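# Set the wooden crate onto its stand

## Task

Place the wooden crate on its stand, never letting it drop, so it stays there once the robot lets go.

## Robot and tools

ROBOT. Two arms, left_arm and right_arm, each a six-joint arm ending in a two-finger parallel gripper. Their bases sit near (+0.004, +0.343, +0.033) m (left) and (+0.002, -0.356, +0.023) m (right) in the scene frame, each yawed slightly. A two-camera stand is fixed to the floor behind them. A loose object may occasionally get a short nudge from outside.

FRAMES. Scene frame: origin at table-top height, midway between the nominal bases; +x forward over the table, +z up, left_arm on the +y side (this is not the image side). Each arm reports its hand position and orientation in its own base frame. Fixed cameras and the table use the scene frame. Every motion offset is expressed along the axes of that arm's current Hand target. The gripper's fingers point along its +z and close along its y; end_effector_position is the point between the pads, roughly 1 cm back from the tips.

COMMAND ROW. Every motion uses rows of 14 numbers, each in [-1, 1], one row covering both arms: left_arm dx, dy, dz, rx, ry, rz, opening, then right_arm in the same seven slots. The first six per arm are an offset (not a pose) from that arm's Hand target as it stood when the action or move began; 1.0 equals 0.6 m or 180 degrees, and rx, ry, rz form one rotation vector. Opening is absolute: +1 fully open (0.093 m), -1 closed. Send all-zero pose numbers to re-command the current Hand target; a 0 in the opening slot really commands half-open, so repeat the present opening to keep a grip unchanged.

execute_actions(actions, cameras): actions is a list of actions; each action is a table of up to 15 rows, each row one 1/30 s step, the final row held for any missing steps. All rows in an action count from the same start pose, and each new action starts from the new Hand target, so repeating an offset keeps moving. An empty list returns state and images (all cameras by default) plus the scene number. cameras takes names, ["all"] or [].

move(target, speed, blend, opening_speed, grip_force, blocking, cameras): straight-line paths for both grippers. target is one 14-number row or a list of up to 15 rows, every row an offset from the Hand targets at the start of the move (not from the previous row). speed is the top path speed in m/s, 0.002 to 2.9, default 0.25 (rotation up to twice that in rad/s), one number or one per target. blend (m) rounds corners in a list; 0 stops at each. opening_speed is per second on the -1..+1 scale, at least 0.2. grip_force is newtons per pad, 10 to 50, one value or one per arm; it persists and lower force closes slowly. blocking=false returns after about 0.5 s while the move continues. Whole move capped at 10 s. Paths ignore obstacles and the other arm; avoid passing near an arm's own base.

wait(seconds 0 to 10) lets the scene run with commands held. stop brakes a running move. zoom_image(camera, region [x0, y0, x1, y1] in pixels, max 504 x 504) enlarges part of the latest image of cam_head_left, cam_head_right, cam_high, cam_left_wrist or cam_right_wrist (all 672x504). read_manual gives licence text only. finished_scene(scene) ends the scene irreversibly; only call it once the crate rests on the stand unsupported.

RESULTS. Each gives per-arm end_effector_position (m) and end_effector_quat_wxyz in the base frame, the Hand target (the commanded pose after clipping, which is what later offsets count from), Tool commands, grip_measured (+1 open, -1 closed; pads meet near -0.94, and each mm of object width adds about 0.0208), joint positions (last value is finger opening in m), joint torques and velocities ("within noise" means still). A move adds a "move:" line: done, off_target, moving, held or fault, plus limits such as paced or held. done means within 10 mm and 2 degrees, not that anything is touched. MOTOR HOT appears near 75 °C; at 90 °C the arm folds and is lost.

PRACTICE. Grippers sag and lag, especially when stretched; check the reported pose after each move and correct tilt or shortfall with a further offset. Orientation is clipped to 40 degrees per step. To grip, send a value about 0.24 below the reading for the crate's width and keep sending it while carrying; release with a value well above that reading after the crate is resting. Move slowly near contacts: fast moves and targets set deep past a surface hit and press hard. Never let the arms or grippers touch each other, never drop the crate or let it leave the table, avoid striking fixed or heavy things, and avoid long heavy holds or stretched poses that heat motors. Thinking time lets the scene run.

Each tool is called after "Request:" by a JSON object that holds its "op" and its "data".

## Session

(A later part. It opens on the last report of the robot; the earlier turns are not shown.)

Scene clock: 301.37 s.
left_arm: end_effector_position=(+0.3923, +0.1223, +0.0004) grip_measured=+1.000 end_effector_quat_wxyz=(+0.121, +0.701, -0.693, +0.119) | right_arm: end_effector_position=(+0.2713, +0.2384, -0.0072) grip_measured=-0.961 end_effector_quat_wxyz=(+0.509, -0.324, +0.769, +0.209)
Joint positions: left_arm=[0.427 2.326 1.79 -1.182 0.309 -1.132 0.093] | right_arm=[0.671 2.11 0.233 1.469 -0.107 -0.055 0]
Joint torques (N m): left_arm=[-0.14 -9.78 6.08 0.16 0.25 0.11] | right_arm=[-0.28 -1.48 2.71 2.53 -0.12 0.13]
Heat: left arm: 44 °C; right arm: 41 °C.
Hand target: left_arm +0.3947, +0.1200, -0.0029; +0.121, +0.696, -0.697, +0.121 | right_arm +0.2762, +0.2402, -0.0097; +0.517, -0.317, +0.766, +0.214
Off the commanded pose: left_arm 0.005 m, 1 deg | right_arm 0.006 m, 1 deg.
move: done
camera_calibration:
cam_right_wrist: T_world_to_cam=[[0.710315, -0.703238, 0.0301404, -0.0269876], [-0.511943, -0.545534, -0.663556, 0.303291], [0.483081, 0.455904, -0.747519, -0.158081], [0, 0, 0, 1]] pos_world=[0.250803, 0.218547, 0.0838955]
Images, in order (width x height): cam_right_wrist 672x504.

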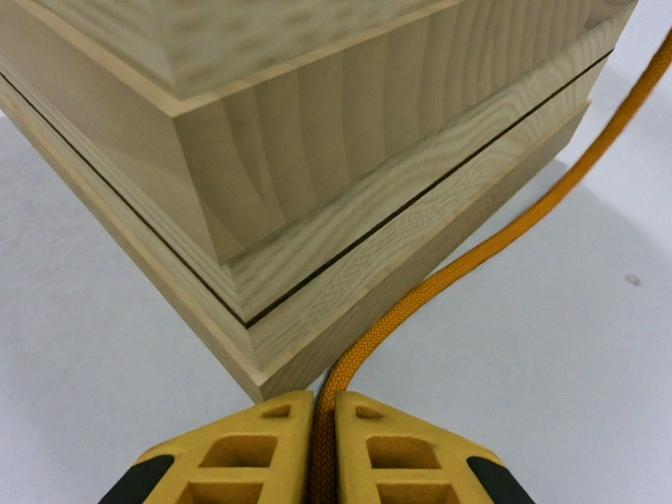

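Request:
{"op": "move", "data": {"target": [0,0,0,0,0,0,1,-0.035,-0.134,-0.225,0,0,0,-1], "speed": 0.12, "cameras": ["cam_head_left","cam_head_right","cam_high","cam_right_wrist"]}}

Scene clock: 308.40 s.
left_arm: end_effector_position=(+0.3923, +0.1223, +0.0004) grip_measured=+1.000 end_effector_quat_wxyz=(+0.121, +0.701, -0.693, +0.119) | right_arm: end_effector_position=(+0.2442, +0.1001, +0.0500) grip_measured=-0.962 end_effector_quat_wxyz=(+0.504, -0.307, +0.778, +0.216)
Joint positions: left_arm=[0.427 2.326 1.79 -1.182 0.309 -1.132 0.093] | right_arm=[-0.064 1.179 0.022 0.579 -0.756 -0.391 0]
Joint torques (N m): left_arm=[-0.13 -9.81 6.04 0.17 0.26 0.08] | right_arm=[-0.36 -2.37 6.63 1.59 -0.52 -0.12]
Heat: left arm: 44 °C; right arm: 40 °C.
Hand target: left_arm +0.3947, +0.1200, -0.0029; +0.121, +0.696, -0.697, +0.121 | right_arm +0.2500, +0.1003, +0.0602; +0.517, -0.317, +0.766, +0.214
Off the commanded pose: left_arm 0.005 m, 1 deg | right_arm 0.012 m, 2 deg.
move: off_target (right_arm)
camera_calibration:
cam_right_wrist: T_world_to_cam=[[0.694992, -0.718999, -0.00521248, -0.0996402], [-0.542086, -0.519196, -0.660741, 0.256567], [0.472366, 0.462035, -0.750596, -0.0370066], [0, 0, 0, 1]] pos_world=[0.225811, 0.0786659, 0.141228]
Images, in order (width x height): cam_head_left 672x504, cam_head_right 672x504, cam_high 672x504, cam_right_wrist 672x504.

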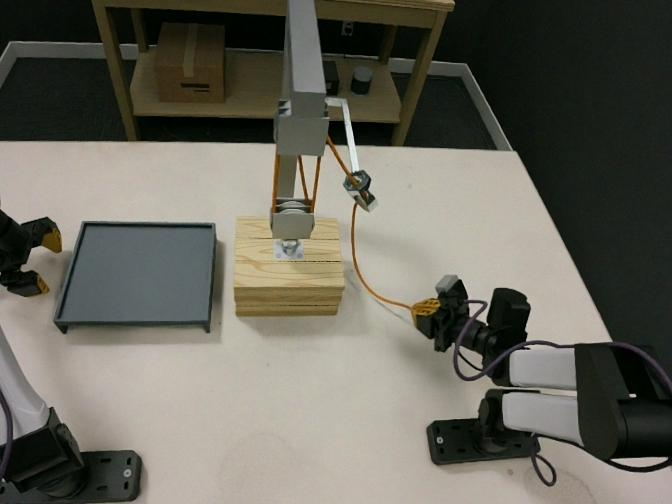

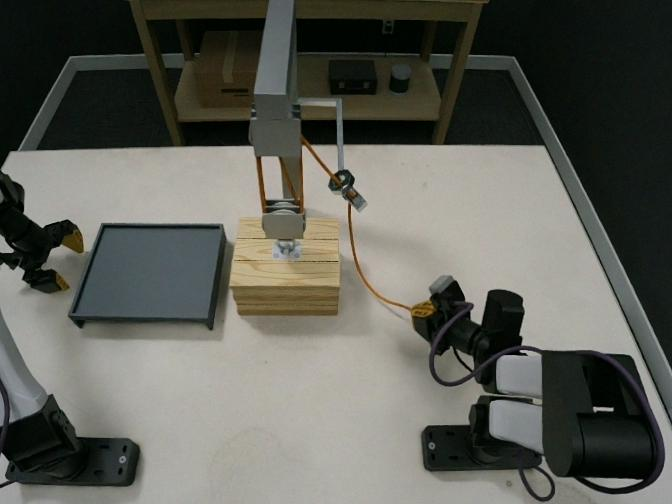

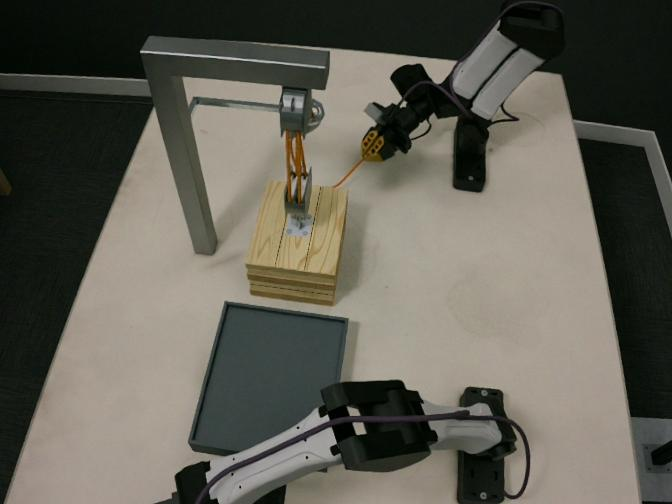

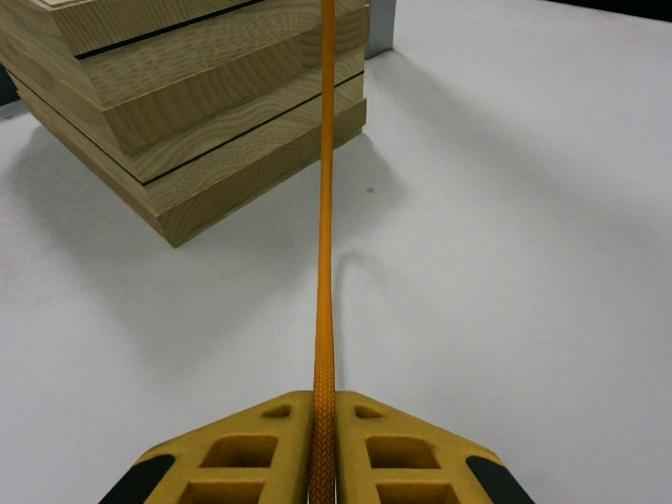

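Request:
{"op": "move", "data": {"target": [0,0,0,0,0,0,1,-0.011,-0.141,-0.106,0.05,0,0.021,-1], "speed": 0.1, "cameras": ["cam_head_left","cam_high","cam_right_wrist"]}}

Scene clock: 313.40 s.
left_arm: end_effector_position=(+0.3923, +0.1223, +0.0004) grip_measured=+1.000 end_effector_quat_wxyz=(+0.121, +0.701, -0.693, +0.119) | right_arm: end_effector_position=(+0.2638, +0.0042, +0.0803) grip_measured=-0.962 end_effector_quat_wxyz=(+0.523, -0.240, +0.799, +0.175)
Joint positions: left_arm=[0.427 2.326 1.79 -1.182 0.309 -1.132 0.093] | right_arm=[-0.555 1.145 0.252 0.065 -1.01 -0.714 0]
Joint torques (N m): left_arm=[0.01 -9.74 5.91 0.18 0.27 0.16] | right_arm=[-0.32 -1.2 8.05 1.27 -0.67 -0.14]
Heat: left arm: 45 °C; right arm: 41 °C.
Hand target: left_arm +0.3947, +0.1200, -0.0029; +0.121, +0.696, -0.697, +0.121 | right_arm +0.2699, +0.0004, +0.0901; +0.533, -0.250, +0.790, +0.170
Off the commanded pose: left_arm 0.005 m, 1 deg | right_arm 0.012 m, 2 deg.
move: off_target (right_arm)
camera_calibration:
cam_right_wrist: T_world_to_cam=[[0.565619, -0.824641, -0.00654337, -0.147344], [-0.617958, -0.418575, -0.665524, 0.257327], [0.54608, 0.380477, -0.746347, 0.00137901], [0, 0, 0, 1]] pos_world=[0.241605, -0.0143197, 0.171323]
Images, in order (width x height): cam_head_left 672x504, cam_high 672x504, cam_right_wrist 672x504.

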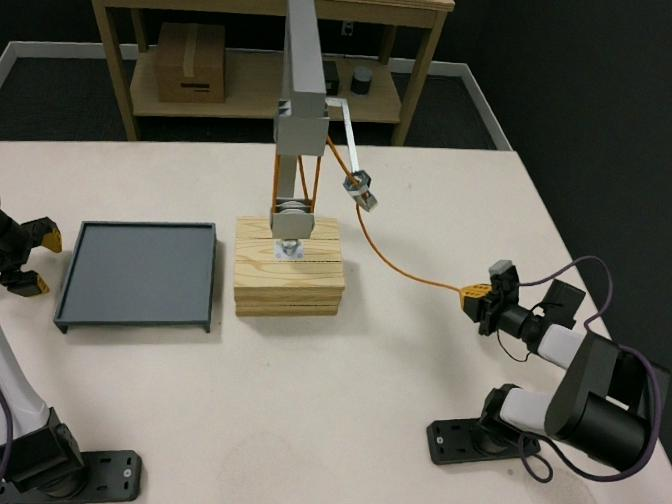

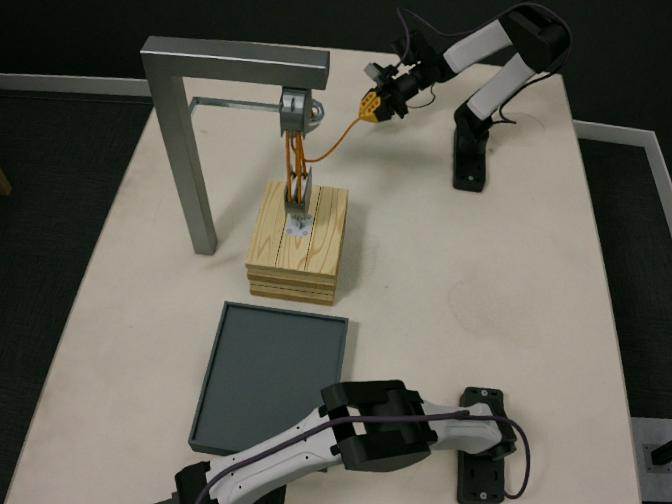

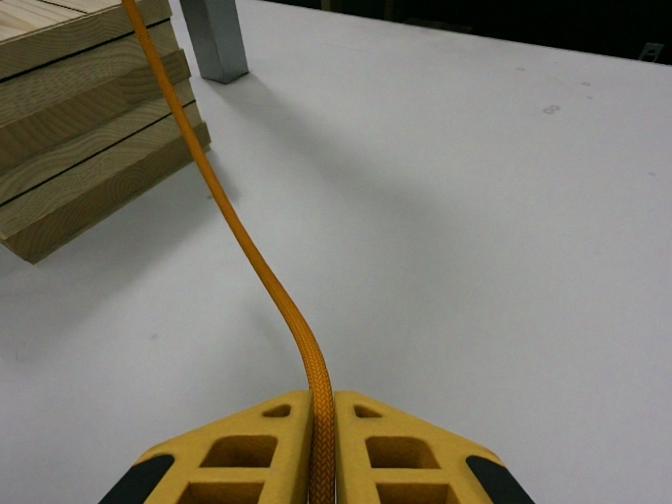

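Request:
{"op": "move", "data": {"target": [0,0,0,0,0,0,1,0.053,-0.173,-0.0875,0.052,0,0.021,-1], "speed": 0.08, "cameras": ["cam_head_left","cam_high","cam_right_wrist"]}}

Scene clock: 319.00 s.
left_arm: end_effector_position=(+0.3923, +0.1223, +0.0004) grip_measured=+1.000 end_effector_quat_wxyz=(+0.121, +0.701, -0.693, +0.119) | right_arm: end_effector_position=(+0.2769, -0.1078, +0.0781) grip_measured=-0.962 end_effector_quat_wxyz=(+0.546, -0.176, +0.807, +0.140)
Joint positions: left_arm=[0.427 2.326 1.79 -1.182 0.309 -1.132 0.093] | right_arm=[-0.916 1.522 0.537 -0.137 -1.154 -1.05 0]
Joint torques (N m): left_arm=[-0.21 -9.7 6.19 0.17 0.27 0.12] | right_arm=[-0.85 -3.26 7.04 0.91 -0.49 -0.1]
Heat: left arm: 45 °C; right arm: 42 °C.
Hand target: left_arm +0.3947, +0.1200, -0.0029; +0.121, +0.696, -0.697, +0.121 | right_arm +0.2801, -0.1193, +0.0799; +0.546, -0.179, +0.809, +0.123
Off the commanded pose: left_arm 0.005 m, 1 deg | right_arm 0.012 m, 2 deg.
move: off_target (right_arm)
camera_calibration:
cam_right_wrist: T_world_to_cam=[[0.435519, -0.900096, -0.0122545, -0.218784], [-0.65791, -0.308985, -0.686792, 0.241657], [0.614392, 0.307173, -0.726751, 0.00675649], [0, 0, 0, 1]] pos_world=[0.250122, -0.124333, 0.168198]
Images, in order (width x height): cam_head_left 672x504, cam_high 672x504, cam_right_wrist 672x504.

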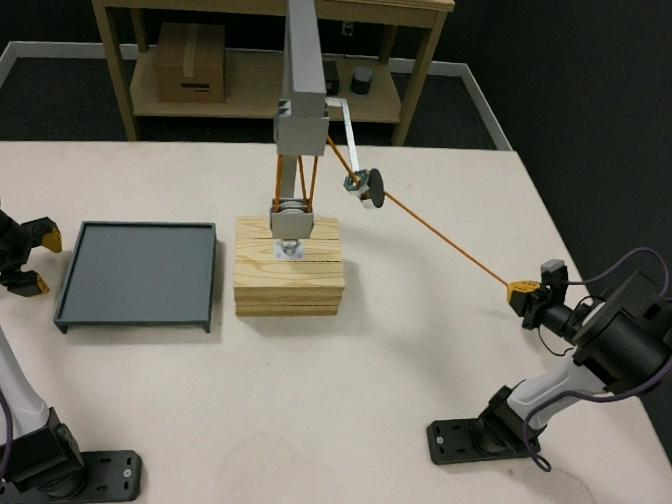

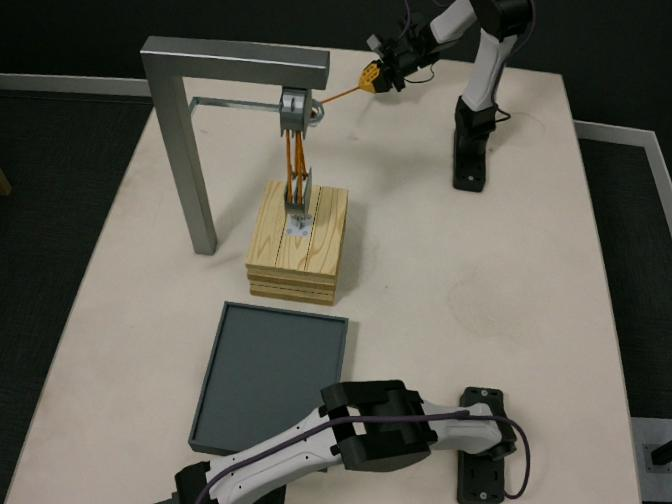

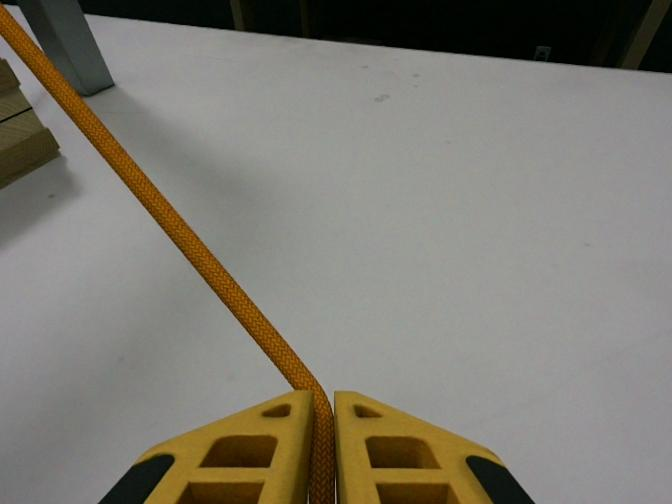

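Request:
{"op": "move", "data": {"target": [0,0,0,0,0,0,1,0.0185,-0.106,-0.046,0.052,0,0.021,-1], "speed": 0.06, "cameras": ["cam_head_left","cam_high","cam_right_wrist"]}}

Scene clock: 323.57 s.
left_arm: end_effector_position=(+0.3923, +0.1223, +0.0004) grip_measured=+1.000 end_effector_quat_wxyz=(+0.121, +0.701, -0.693, +0.119) | right_arm: end_effector_position=(+0.2767, -0.1490, +0.0930) grip_measured=-0.962 end_effector_quat_wxyz=(+0.581, -0.123, +0.791, +0.145)
Joint positions: left_arm=[0.427 2.326 1.79 -1.182 0.309 -1.132 0.093] | right_arm=[-1.028 1.605 0.623 -0.136 -1.252 -1.007 0]
Joint torques (N m): left_arm=[-0.08 -9.65 6.16 0.19 0.31 0.1] | right_arm=[-3.43 -3.29 8.08 1.39 0.69 0.13]
Heat: left arm: 45 °C; right arm: 42 °C.
Hand target: left_arm +0.3947, +0.1200, -0.0029; +0.121, +0.696, -0.697, +0.121 | right_arm +0.2802, -0.1894, +0.0796; +0.554, -0.107, +0.822, +0.074
Off the commanded pose: left_arm 0.005 m, 1 deg | right_arm 0.043 m, 10 deg.
move: off_target (right_arm)
camera_calibration:
cam_right_wrist: T_world_to_cam=[[0.361408, -0.930133, -0.0650891, -0.234716], [-0.637116, -0.195379, -0.745594, 0.255615], [0.680785, 0.310933, -0.663214, 0.00669616], [0, 0, 0, 1]] pos_world=[0.243126, -0.170458, 0.179748]
Images, in order (width x height): cam_head_left 672x504, cam_high 672x504, cam_right_wrist 672x504.

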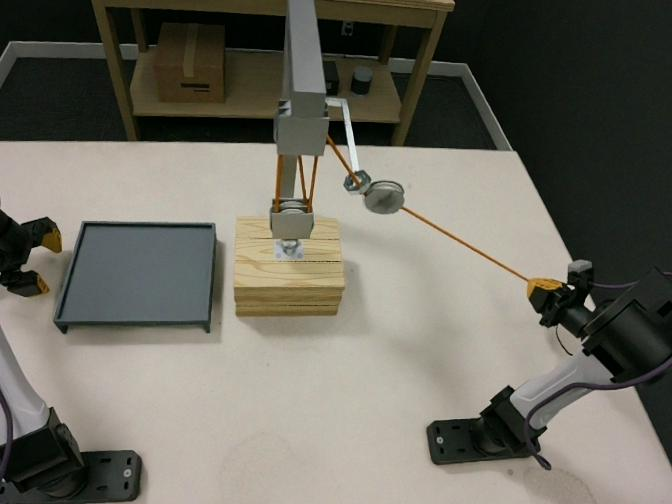

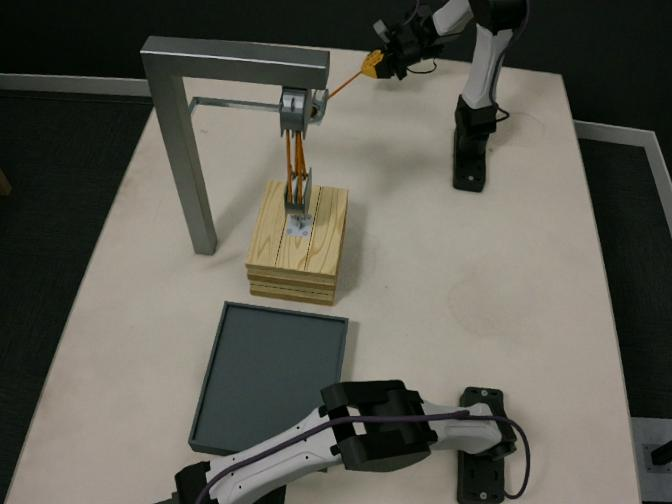

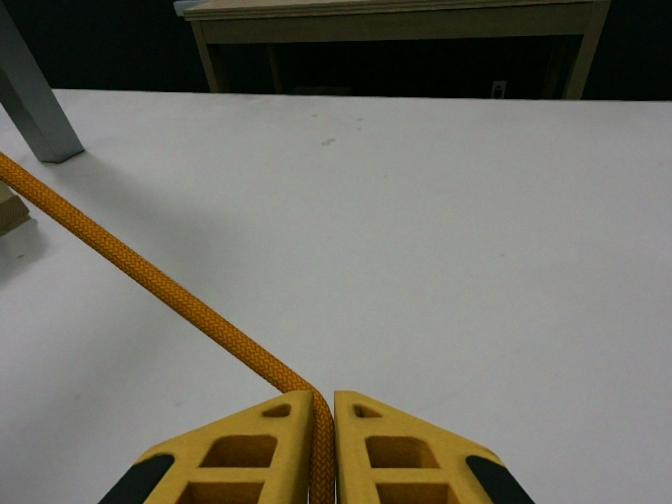

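Request:
{"op": "move", "data": {"target": [0,0,0,0,0,0,1,0.0185,-0.106,-0.046,0,0,0,-1], "speed": 0.06, "cameras": ["cam_head_left","cam_high","cam_right_wrist"]}}

Scene clock: 328.27 s.
left_arm: end_effector_position=(+0.3923, +0.1223, +0.0004) grip_measured=+1.000 end_effector_quat_wxyz=(+0.121, +0.701, -0.693, +0.119) | right_arm: end_effector_position=(+0.2633, -0.1655, +0.1170) grip_measured=-0.962 end_effector_quat_wxyz=(+0.536, -0.059, +0.788, +0.298)
Joint positions: left_arm=[0.427 2.326 1.79 -1.182 0.309 -1.132 0.093] | right_arm=[-1.109 1.898 1.081 -1.189 -1.294 -1.589 0]
Joint torques (N m): left_arm=[0.08 -9.7 6.11 0.13 0.25 0.13] | right_arm=[-10.33 -3.43 11.36 2.66 0.38 -0.23]
Heat: left arm: 45 °C; right arm: 43 °C.
Hand target: left_arm +0.3947, +0.1200, -0.0029; +0.121, +0.696, -0.697, +0.121 | right_arm +0.2679, -0.2586, +0.0796; +0.554, -0.108, +0.822, +0.074
Off the commanded pose: left_arm 0.005 m, 1 deg | right_arm 0.100 m, 27 deg.
move: off_target (right_arm)
camera_calibration:
cam_right_wrist: T_world_to_cam=[[0.412583, -0.825175, -0.385827, -0.202268], [-0.717611, -0.0335433, -0.695636, 0.303962], [0.561079, 0.563881, -0.605994, 0.103576], [0, 0, 0, 1]] pos_world=[0.243464, -0.215114, 0.196173]
Images, in order (width x height): cam_head_left 672x504, cam_high 672x504, cam_right_wrist 672x504.

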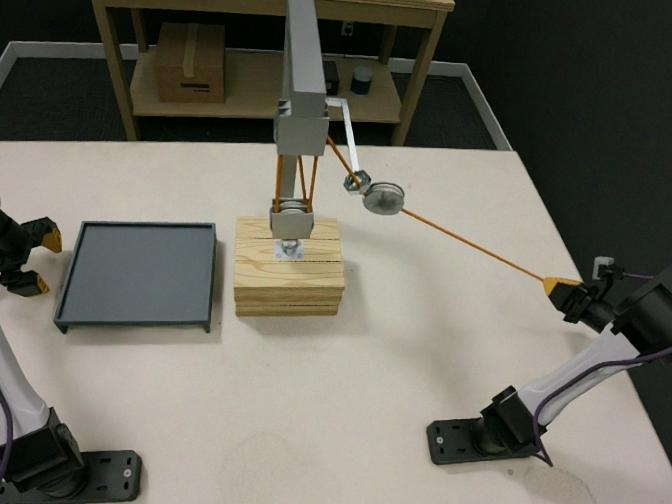

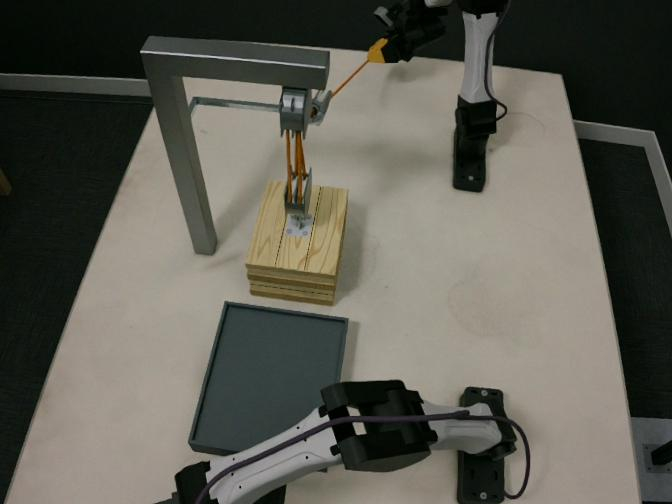

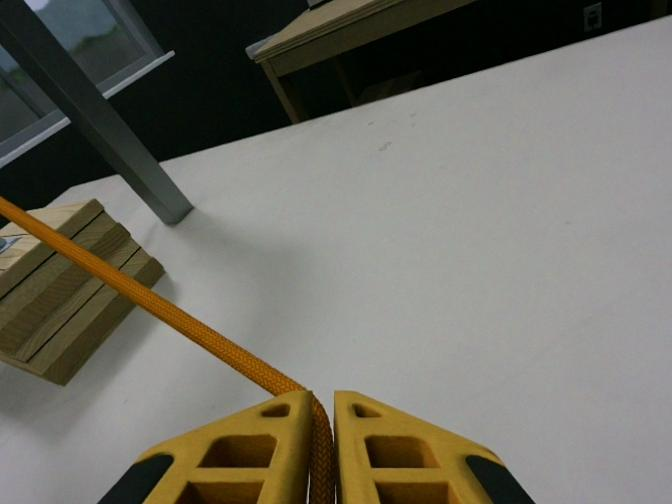

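Request:
{"op": "move", "data": {"target": [[0,0,0,0,0,0,1,-0.026,0.094,0.02,0.129,0,0.052,-1],[0,0,0,0,0,0,1,-0.0315,-0.048,0.033,0.283,0,0.1146,-1]], "speed": 0.1, "blend": [0.02,0], "cameras": ["cam_head_left","cam_high","cam_right_wrist"]}}

Scene clock: 348.80 s.
left_arm: end_effector_position=(+0.3923, +0.1223, +0.0004) grip_measured=+1.000 end_effector_quat_wxyz=(+0.121, +0.701, -0.693, +0.119) | right_arm: end_effector_position=(+0.3054, -0.1693, +0.1269) grip_measured=-0.962 end_effector_quat_wxyz=(+0.607, +0.092, +0.789, +0.025)
Joint positions: left_arm=[0.427 2.326 1.79 -1.182 0.309 -1.132 0.093] | right_arm=[-0.831 1.344 0.343 0.645 -0.724 -0.085 0]
Joint torques (N m): left_arm=[-0.17 -9.72 5.96 0.17 0.32 0.11] | right_arm=[-5.09 -0.61 6.61 1.57 4.23 0.1]
Heat: left arm: 45 °C; right arm: 46 °C.
Hand target: left_arm +0.3947, +0.1200, -0.0029; +0.121, +0.696, -0.697, +0.121 | right_arm +0.2999, -0.2799, +0.0896; +0.525, +0.284, +0.780, -0.190
Off the commanded pose: left_arm 0.005 m, 1 deg | right_arm 0.117 m, 34 deg.
move: off_target (right_arm)
camera_calibration:
cam_right_wrist: T_world_to_cam=[[-0.11851, -0.984557, -0.128852, -0.116304], [-0.634162, 0.174901, -0.753159, 0.358001], [0.764064, -0.00754395, -0.645096, -0.0656772], [0, 0, 0, 1]] pos_world=[0.263429, -0.177619, 0.212278]
Images, in order (width x height): cam_head_left 672x504, cam_high 672x504, cam_right_wrist 672x504.

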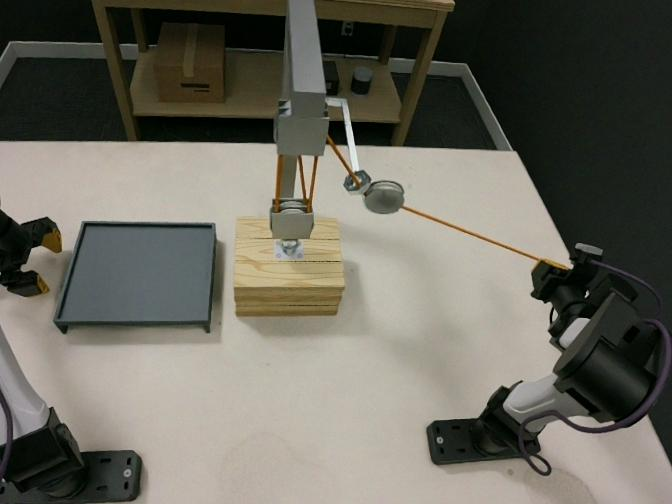

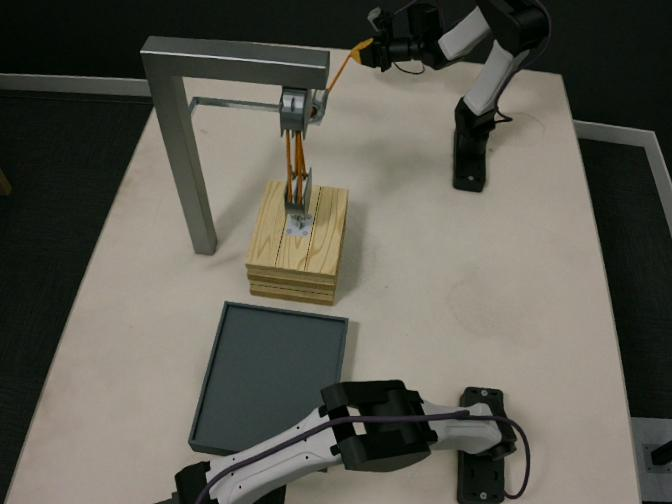

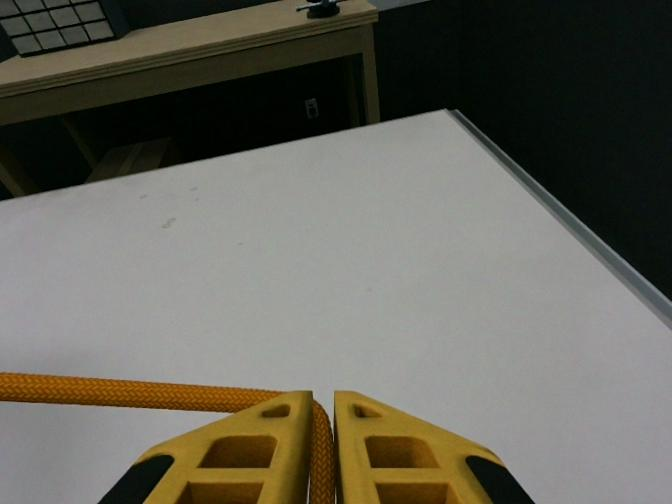

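Request:
{"op": "move", "data": {"target": [0,0,0,0,0,0,1,-0.048,-0.153,0.119,0,0,0,-1], "speed": 0.08, "cameras": ["cam_head_left","cam_high","cam_right_wrist"]}}

Scene clock: 366.00 s.
left_arm: end_effector_position=(+0.3923, +0.1223, +0.0004) grip_measured=+1.000 end_effector_quat_wxyz=(+0.121, +0.701, -0.693, +0.119) | right_arm: end_effector_position=(+0.2943, -0.3916, +0.0826) grip_measured=-0.972 end_effector_quat_wxyz=(+0.517, +0.282, +0.787, -0.181)
Joint positions: left_arm=[0.427 2.326 1.79 -1.182 0.309 -1.132 0.093] | right_arm=[-1.037 1.887 0.831 0.621 -0.326 -0.14 0]
Joint torques (N m): left_arm=[-0.02 -9.66 6.12 0.18 0.29 0.12] | right_arm=[0.92 -6.61 7.72 2.06 0.02 0.17]
Heat: left arm: 46 °C; right arm: 45 °C.
Hand target: left_arm +0.3947, +0.1200, -0.0029; +0.121, +0.696, -0.697, +0.121 | right_arm +0.3000, -0.3997, +0.0892; +0.525, +0.284, +0.780, -0.190
Off the commanded pose: left_arm 0.005 m, 1 deg | right_arm 0.012 m, 2 deg.
move: off_target (right_arm); limits=paced
camera_calibration:
cam_right_wrist: T_world_to_cam=[[-0.631343, -0.775349, 0.0154473, -0.121198], [-0.58927, 0.466685, -0.659519, 0.449726], [0.504149, -0.425486, -0.751529, -0.165878], [0, 0, 0, 1]] pos_world=[0.27212, -0.37443, 0.173813]
Images, in order (width x height): cam_head_left 672x504, cam_high 672x504, cam_right_wrist 672x504.

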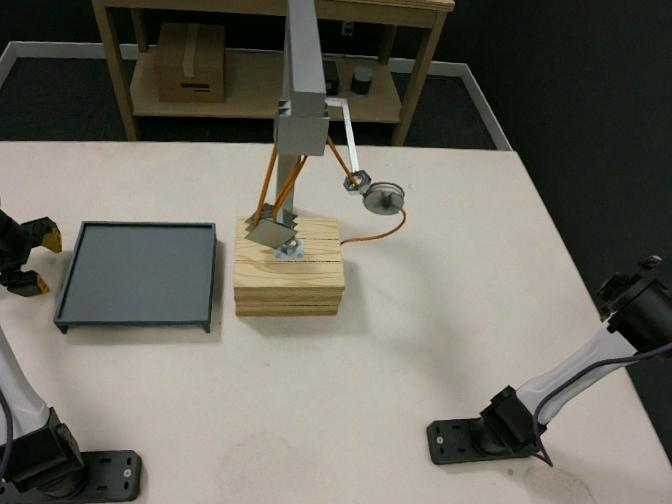

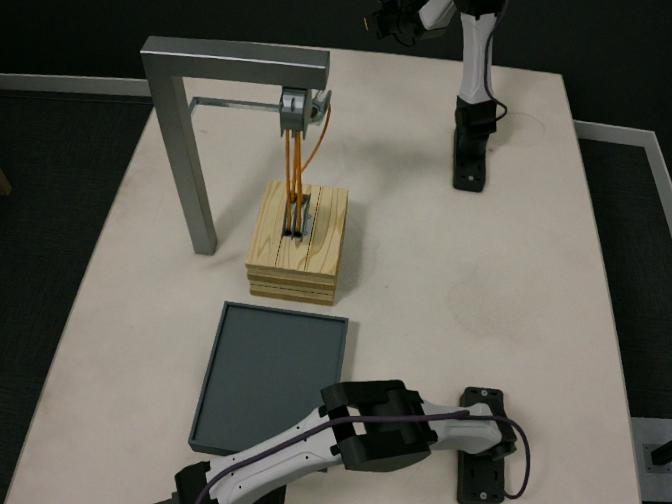

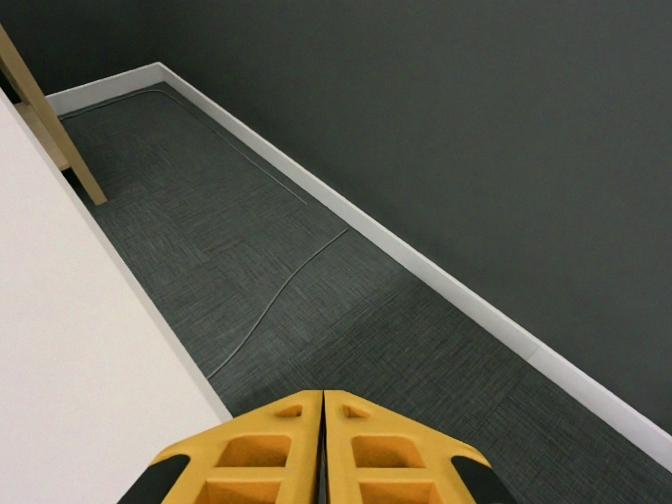

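Request:
{"op": "zoom_image", "data": {"camera": "cam_head_left", "region": [220, 120, 440, 330]}}

Request:
{"op": "zoom_image", "data": {"camera": "cam_high", "region": [230, 70, 400, 320]}}

Scaled by 2.291 from the camera's 672x504 image, which has a finer 960x720 frame.

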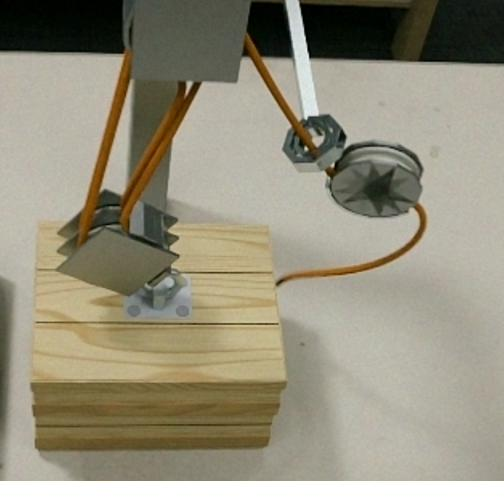

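Scaled by 2.016 from the camera's 672x504 image, which has a finer 960x720 frame.

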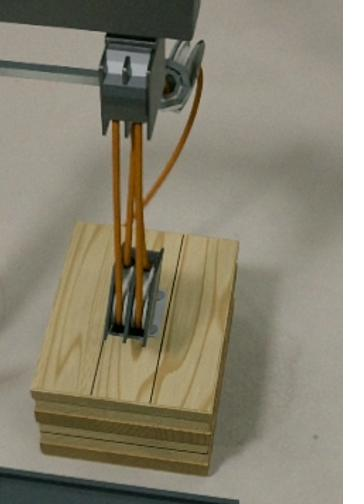

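Request:
{"op": "move", "data": {"target": [0,0,0,0,0,0,1,0.097,0.521,-0.55,-0.412,0,-0.167,0.6], "speed": 0.3, "cameras": ["cam_head_left","cam_head_right","cam_high","cam_right_wrist"]}}

Request:
{"op": "zoom_image", "data": {"camera": "cam_head_right", "region": [220, 120, 440, 330]}}

Scene clock: 376.77 s.
left_arm: end_effector_position=(+0.3923, +0.1223, +0.0004) grip_measured=+1.000 end_effector_quat_wxyz=(+0.121, +0.701, -0.693, +0.119) | right_arm: end_effector_position=(+0.2502, +0.0495, +0.1620) grip_measured=+0.598 end_effector_quat_wxyz=(+0.528, -0.288, +0.775, +0.193)
Joint positions: left_arm=[0.427 2.326 1.79 -1.182 0.309 -1.132 0.093] | right_arm=[-0.378 0.787 0.432 -0.345 -0.964 -0.611 0.074]
Joint torques (N m): left_arm=[-0.08 -9.81 6.09 0.19 0.26 0.08] | right_arm=[0.9 -1.07 6.35 1.44 -0.27 0.16]
Heat: left arm: 46 °C; right arm: 44 °C.
Hand target: left_arm +0.3947, +0.1200, -0.0029; +0.121, +0.696, -0.697, +0.121 | right_arm +0.2495, +0.0502, +0.1604; +0.526, -0.284, +0.779, +0.192
Off the commanded pose: left_arm 0.005 m, 1 deg | right_arm 0.002 m, 1 deg.
move: done
camera_calibration:
cam_right_wrist: T_world_to_cam=[[0.648352, -0.760859, 0.0270807, -0.131064], [-0.542515, -0.486665, -0.684715, 0.309876], [0.534151, 0.429245, -0.728308, 0.0501745], [0, 0, 0, 1]] pos_world=[0.226287, 0.0295478, 0.252269]
Images, in order (width x height): cam_head_left 672x504, cam_head_right 672x504, cam_high 672x504, cam_right_wrist 672x504.

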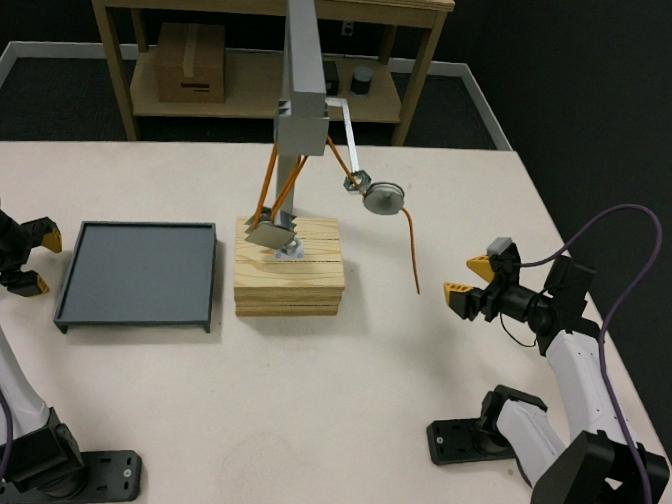

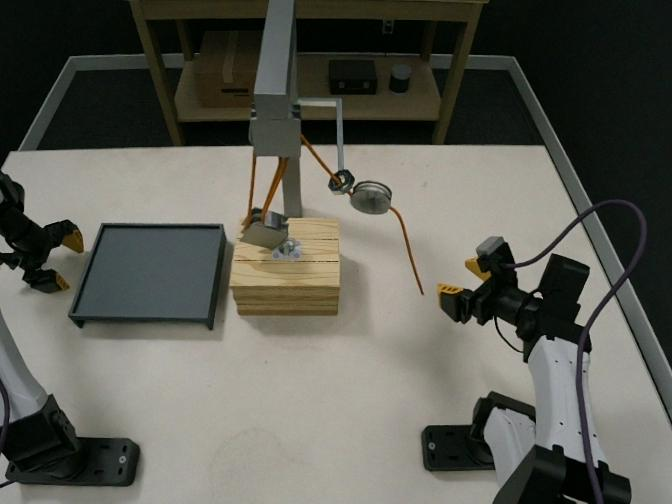

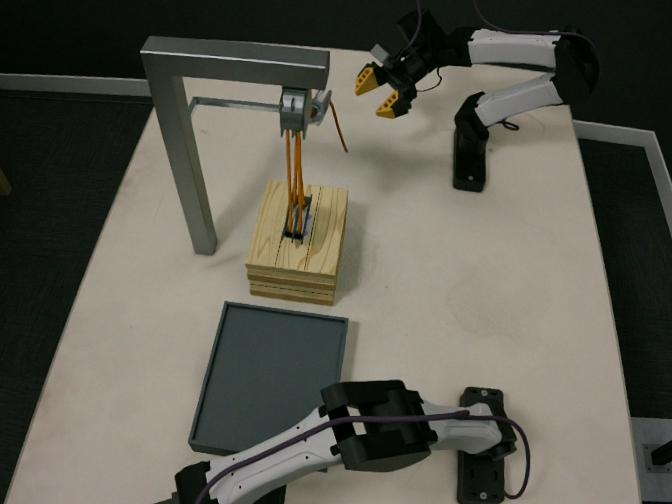

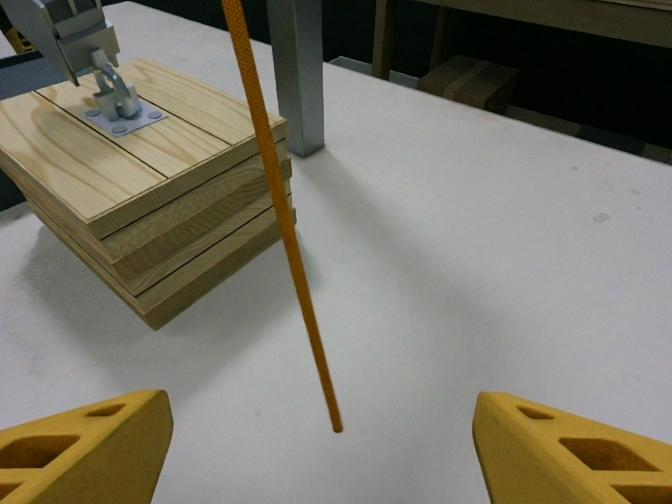

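Scaled by 2.291 from the camera's 672x504 image, which has a finer 960x720 frame.

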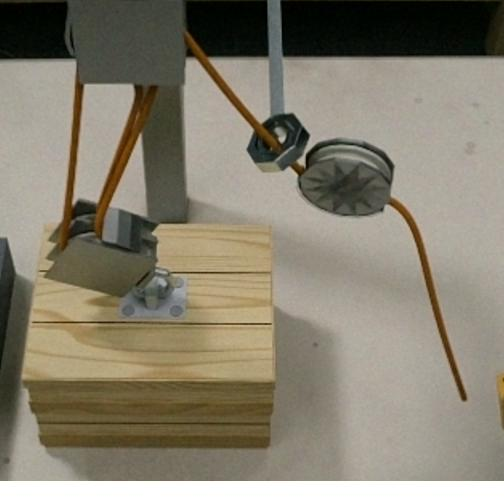

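Request:
{"op": "move", "data": {"target": [[0,0,0,0,0,0,1,0.0275,0.0725,0.03,0.144,0,0.058,0.4],[0,0,0,0,0,0,1,-0.025,0.007,0.16,0.144,0,0.058,0.4]], "speed": 0.15, "cameras": ["cam_head_left","cam_head_right","cam_right_wrist"]}}

Scene clock: 393.17 s.
left_arm: end_effector_position=(+0.3923, +0.1223, +0.0004) grip_measured=+1.000 end_effector_quat_wxyz=(+0.121, +0.701, -0.693, +0.119) | right_arm: end_effector_position=(+0.3097, +0.1097, +0.1230) grip_measured=+0.402 end_effector_quat_wxyz=(+0.541, -0.085, +0.835, +0.052)
Joint positions: left_arm=[0.427 2.326 1.79 -1.182 0.309 -1.132 0.093] | right_arm=[0.465 1.05 0.317 0.297 0.244 0.106 0.065]
Joint torques (N m): left_arm=[-0.1 -9.78 6 0.16 0.29 0.11] | right_arm=[-0.44 -1.39 9.26 2.08 -0.13 -0.1]
Heat: left arm: 46 °C; right arm: 45 °C.
Hand target: left_arm +0.3947, +0.1200, -0.0029; +0.121, +0.696, -0.697, +0.121 | right_arm +0.3192, +0.1144, +0.1385; +0.556, -0.087, +0.824, +0.060
Off the commanded pose: left_arm 0.005 m, 1 deg | right_arm 0.019 m, 2 deg.
move: off_target (right_arm)
camera_calibration:
cam_right_wrist: T_world_to_cam=[[0.197238, -0.979974, 0.0273477, 0.0408644], [-0.740784, -0.167252, -0.650589, 0.366961], [0.642134, 0.108062, -0.758937, -0.0303157], [0, 0, 0, 1]] pos_world=[0.283245, 0.104697, 0.214615]
Images, in order (width x height): cam_head_left 672x504, cam_head_right 672x504, cam_right_wrist 672x504.

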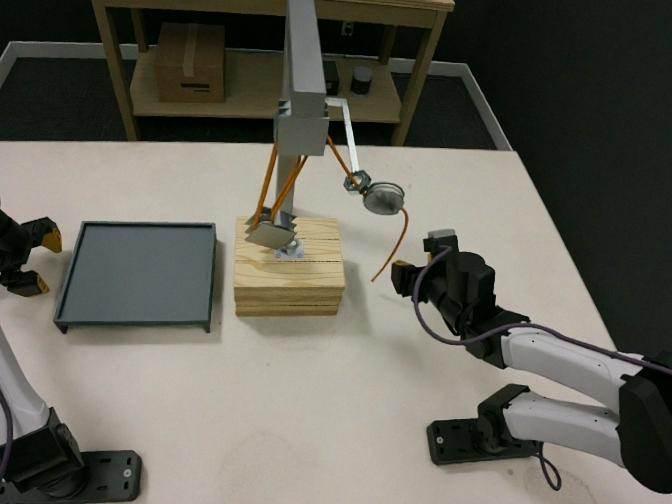

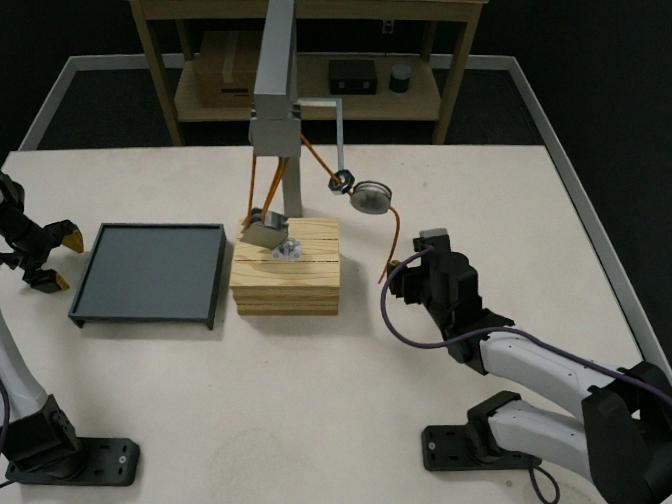

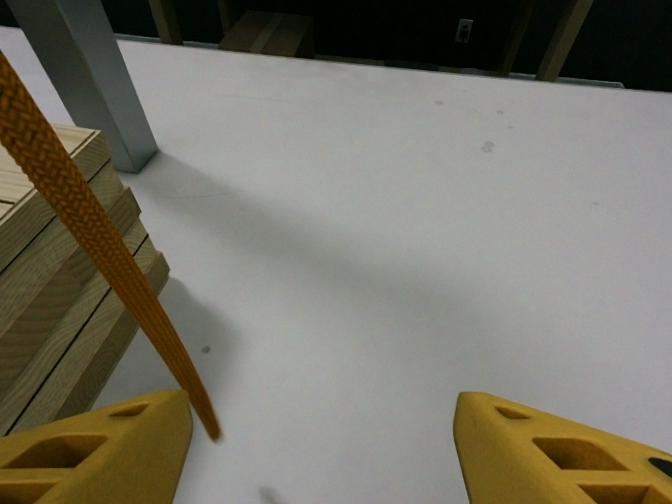

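Request:
{"op": "move", "data": {"target": [0,0,0,0,0,0,1,0.02,0,-0.13,0,0,0,0.4], "speed": 0.2, "cameras": ["cam_head_left","cam_head_right","cam_right_wrist"]}}

Request:
{"op": "wait", "data": {"seconds": 1.5, "cameras": ["cam_head_left","cam_head_right","cam_right_wrist"]}}

Scene clock: 396.90 s.
left_arm: end_effector_position=(+0.3923, +0.1223, +0.0004) grip_measured=+1.000 end_effector_quat_wxyz=(+0.121, +0.701, -0.693, +0.119) | right_arm: end_effector_position=(+0.2448, +0.0986, +0.1546) grip_measured=+0.402 end_effector_quat_wxyz=(+0.554, -0.095, +0.825, +0.058)
Joint positions: left_arm=[0.427 2.326 1.79 -1.182 0.309 -1.132 0.093] | right_arm=[0.611 0.537 0.297 -0.177 0.362 0.145 0.065]
Joint torques (N m): left_arm=[0.02 -9.81 6.09 0.2 0.3 0.13] | right_arm=[1.01 -0.05 7.3 1.88 0.21 0.2]
Heat: left arm: 46 °C; right arm: 45 °C.
Hand target: left_arm +0.3947, +0.1200, -0.0029; +0.121, +0.696, -0.697, +0.121 | right_arm +0.2440, +0.0982, +0.1565; +0.556, -0.087, +0.824, +0.060
Off the commanded pose: left_arm 0.005 m, 1 deg | right_arm 0.002 m, 1 deg.
move: done
camera_calibration:
cam_right_wrist: T_world_to_cam=[[0.219488, -0.975094, 0.0318812, 0.0352587], [-0.714798, -0.182966, -0.674972, 0.336492], [0.663994, 0.12536, -0.737154, 0.0261543], [0, 0, 0, 1]] pos_world=[0.215418, 0.0926683, 0.245278]
Images, in order (width x height): cam_head_left 672x504, cam_head_right 672x504, cam_right_wrist 672x504.

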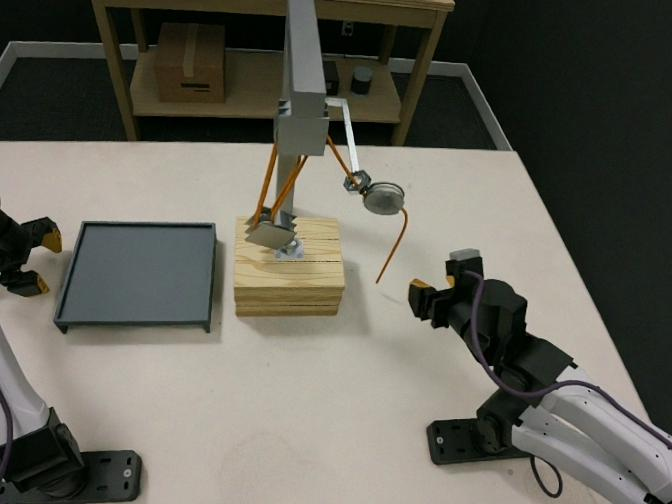

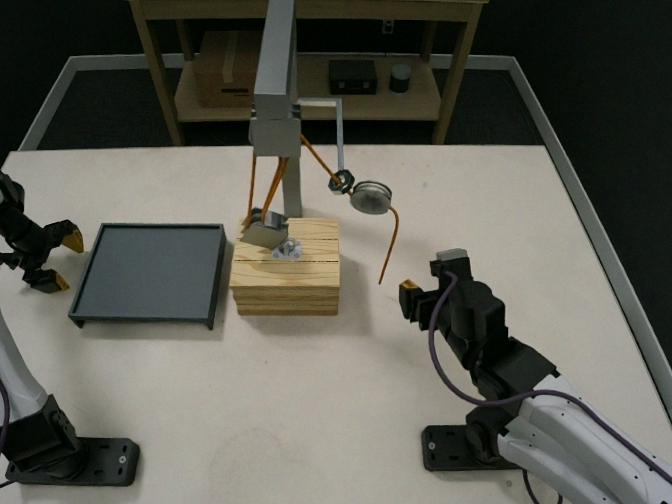

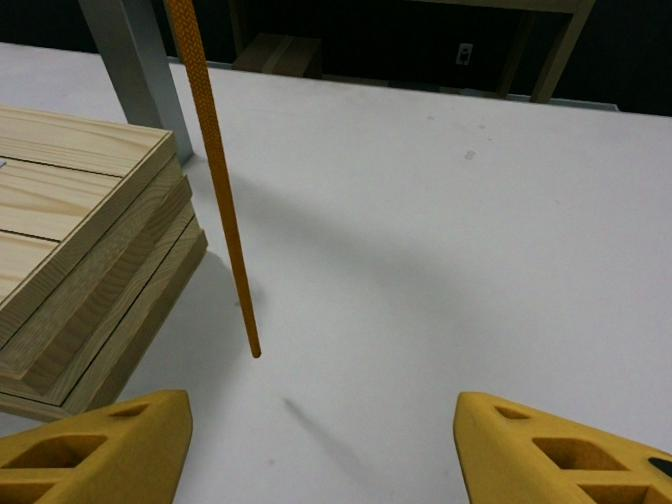

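Scene clock: 398.40 s.
left_arm: end_effector_position=(+0.3923, +0.1223, +0.0004) grip_measured=+1.000 end_effector_quat_wxyz=(+0.121, +0.701, -0.693, +0.119) | right_arm: end_effector_position=(+0.2447, +0.0986, +0.1545) grip_measured=+0.402 end_effector_quat_wxyz=(+0.554, -0.095, +0.825, +0.058)
Joint positions: left_arm=[0.427 2.326 1.79 -1.182 0.309 -1.132 0.093] | right_arm=[0.611 0.537 0.297 -0.177 0.362 0.145 0.065]
Joint torques (N m): left_arm=[0.02 -9.69 5.97 0.17 0.3 0.12] | right_arm=[1.01 -0.03 7.31 1.86 0.22 0.2]
Heat: left arm: 46 °C; right arm: 45 °C.
Hand target: left_arm +0.3947, +0.1200, -0.0029; +0.121, +0.696, -0.697, +0.121 | right_arm +0.2440, +0.0982, +0.1565; +0.556, -0.087, +0.824, +0.060
Tool commands: left_gripper/opening=+1.0 right_gripper/opening=+0.4
Off the commanded pose: left_arm 0.005 m, 1 deg | right_arm 0.002 m, 1 deg.
wait: 1.50 s; at rest by 0.17 s
camera_calibration:
cam_right_wrist: T_world_to_cam=[[0.21936, -0.975131, 0.0316522, 0.0353492], [-0.715131, -0.182771, -0.674672, 0.336405], [0.663679, 0.12536, -0.737438, 0.0262185], [0, 0, 0, 1]] pos_world=[0.215419, 0.0926684, 0.245179]
Images, in order (width x height): cam_head_left 672x504, cam_head_right 672x504, cam_right_wrist 672x504.

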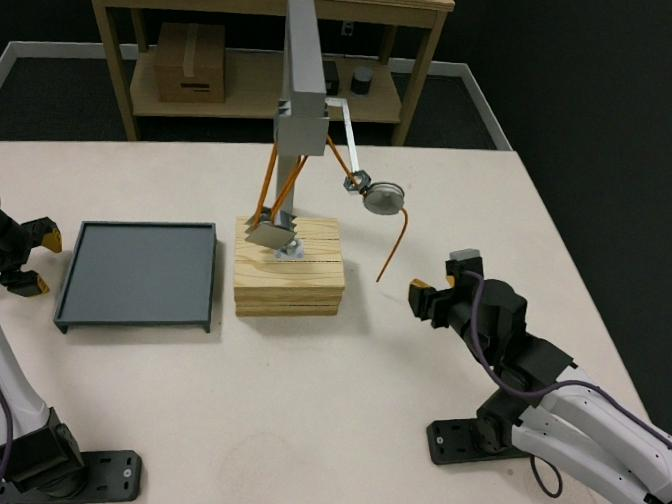

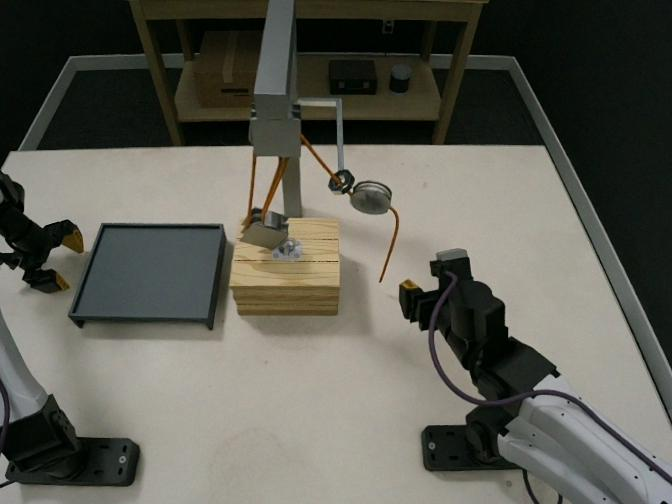

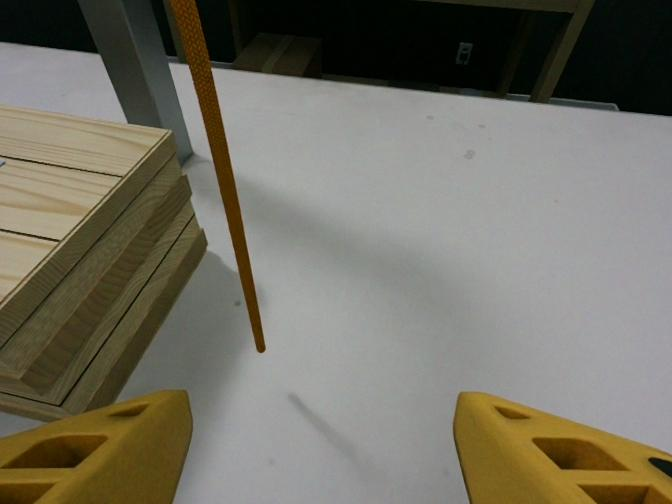

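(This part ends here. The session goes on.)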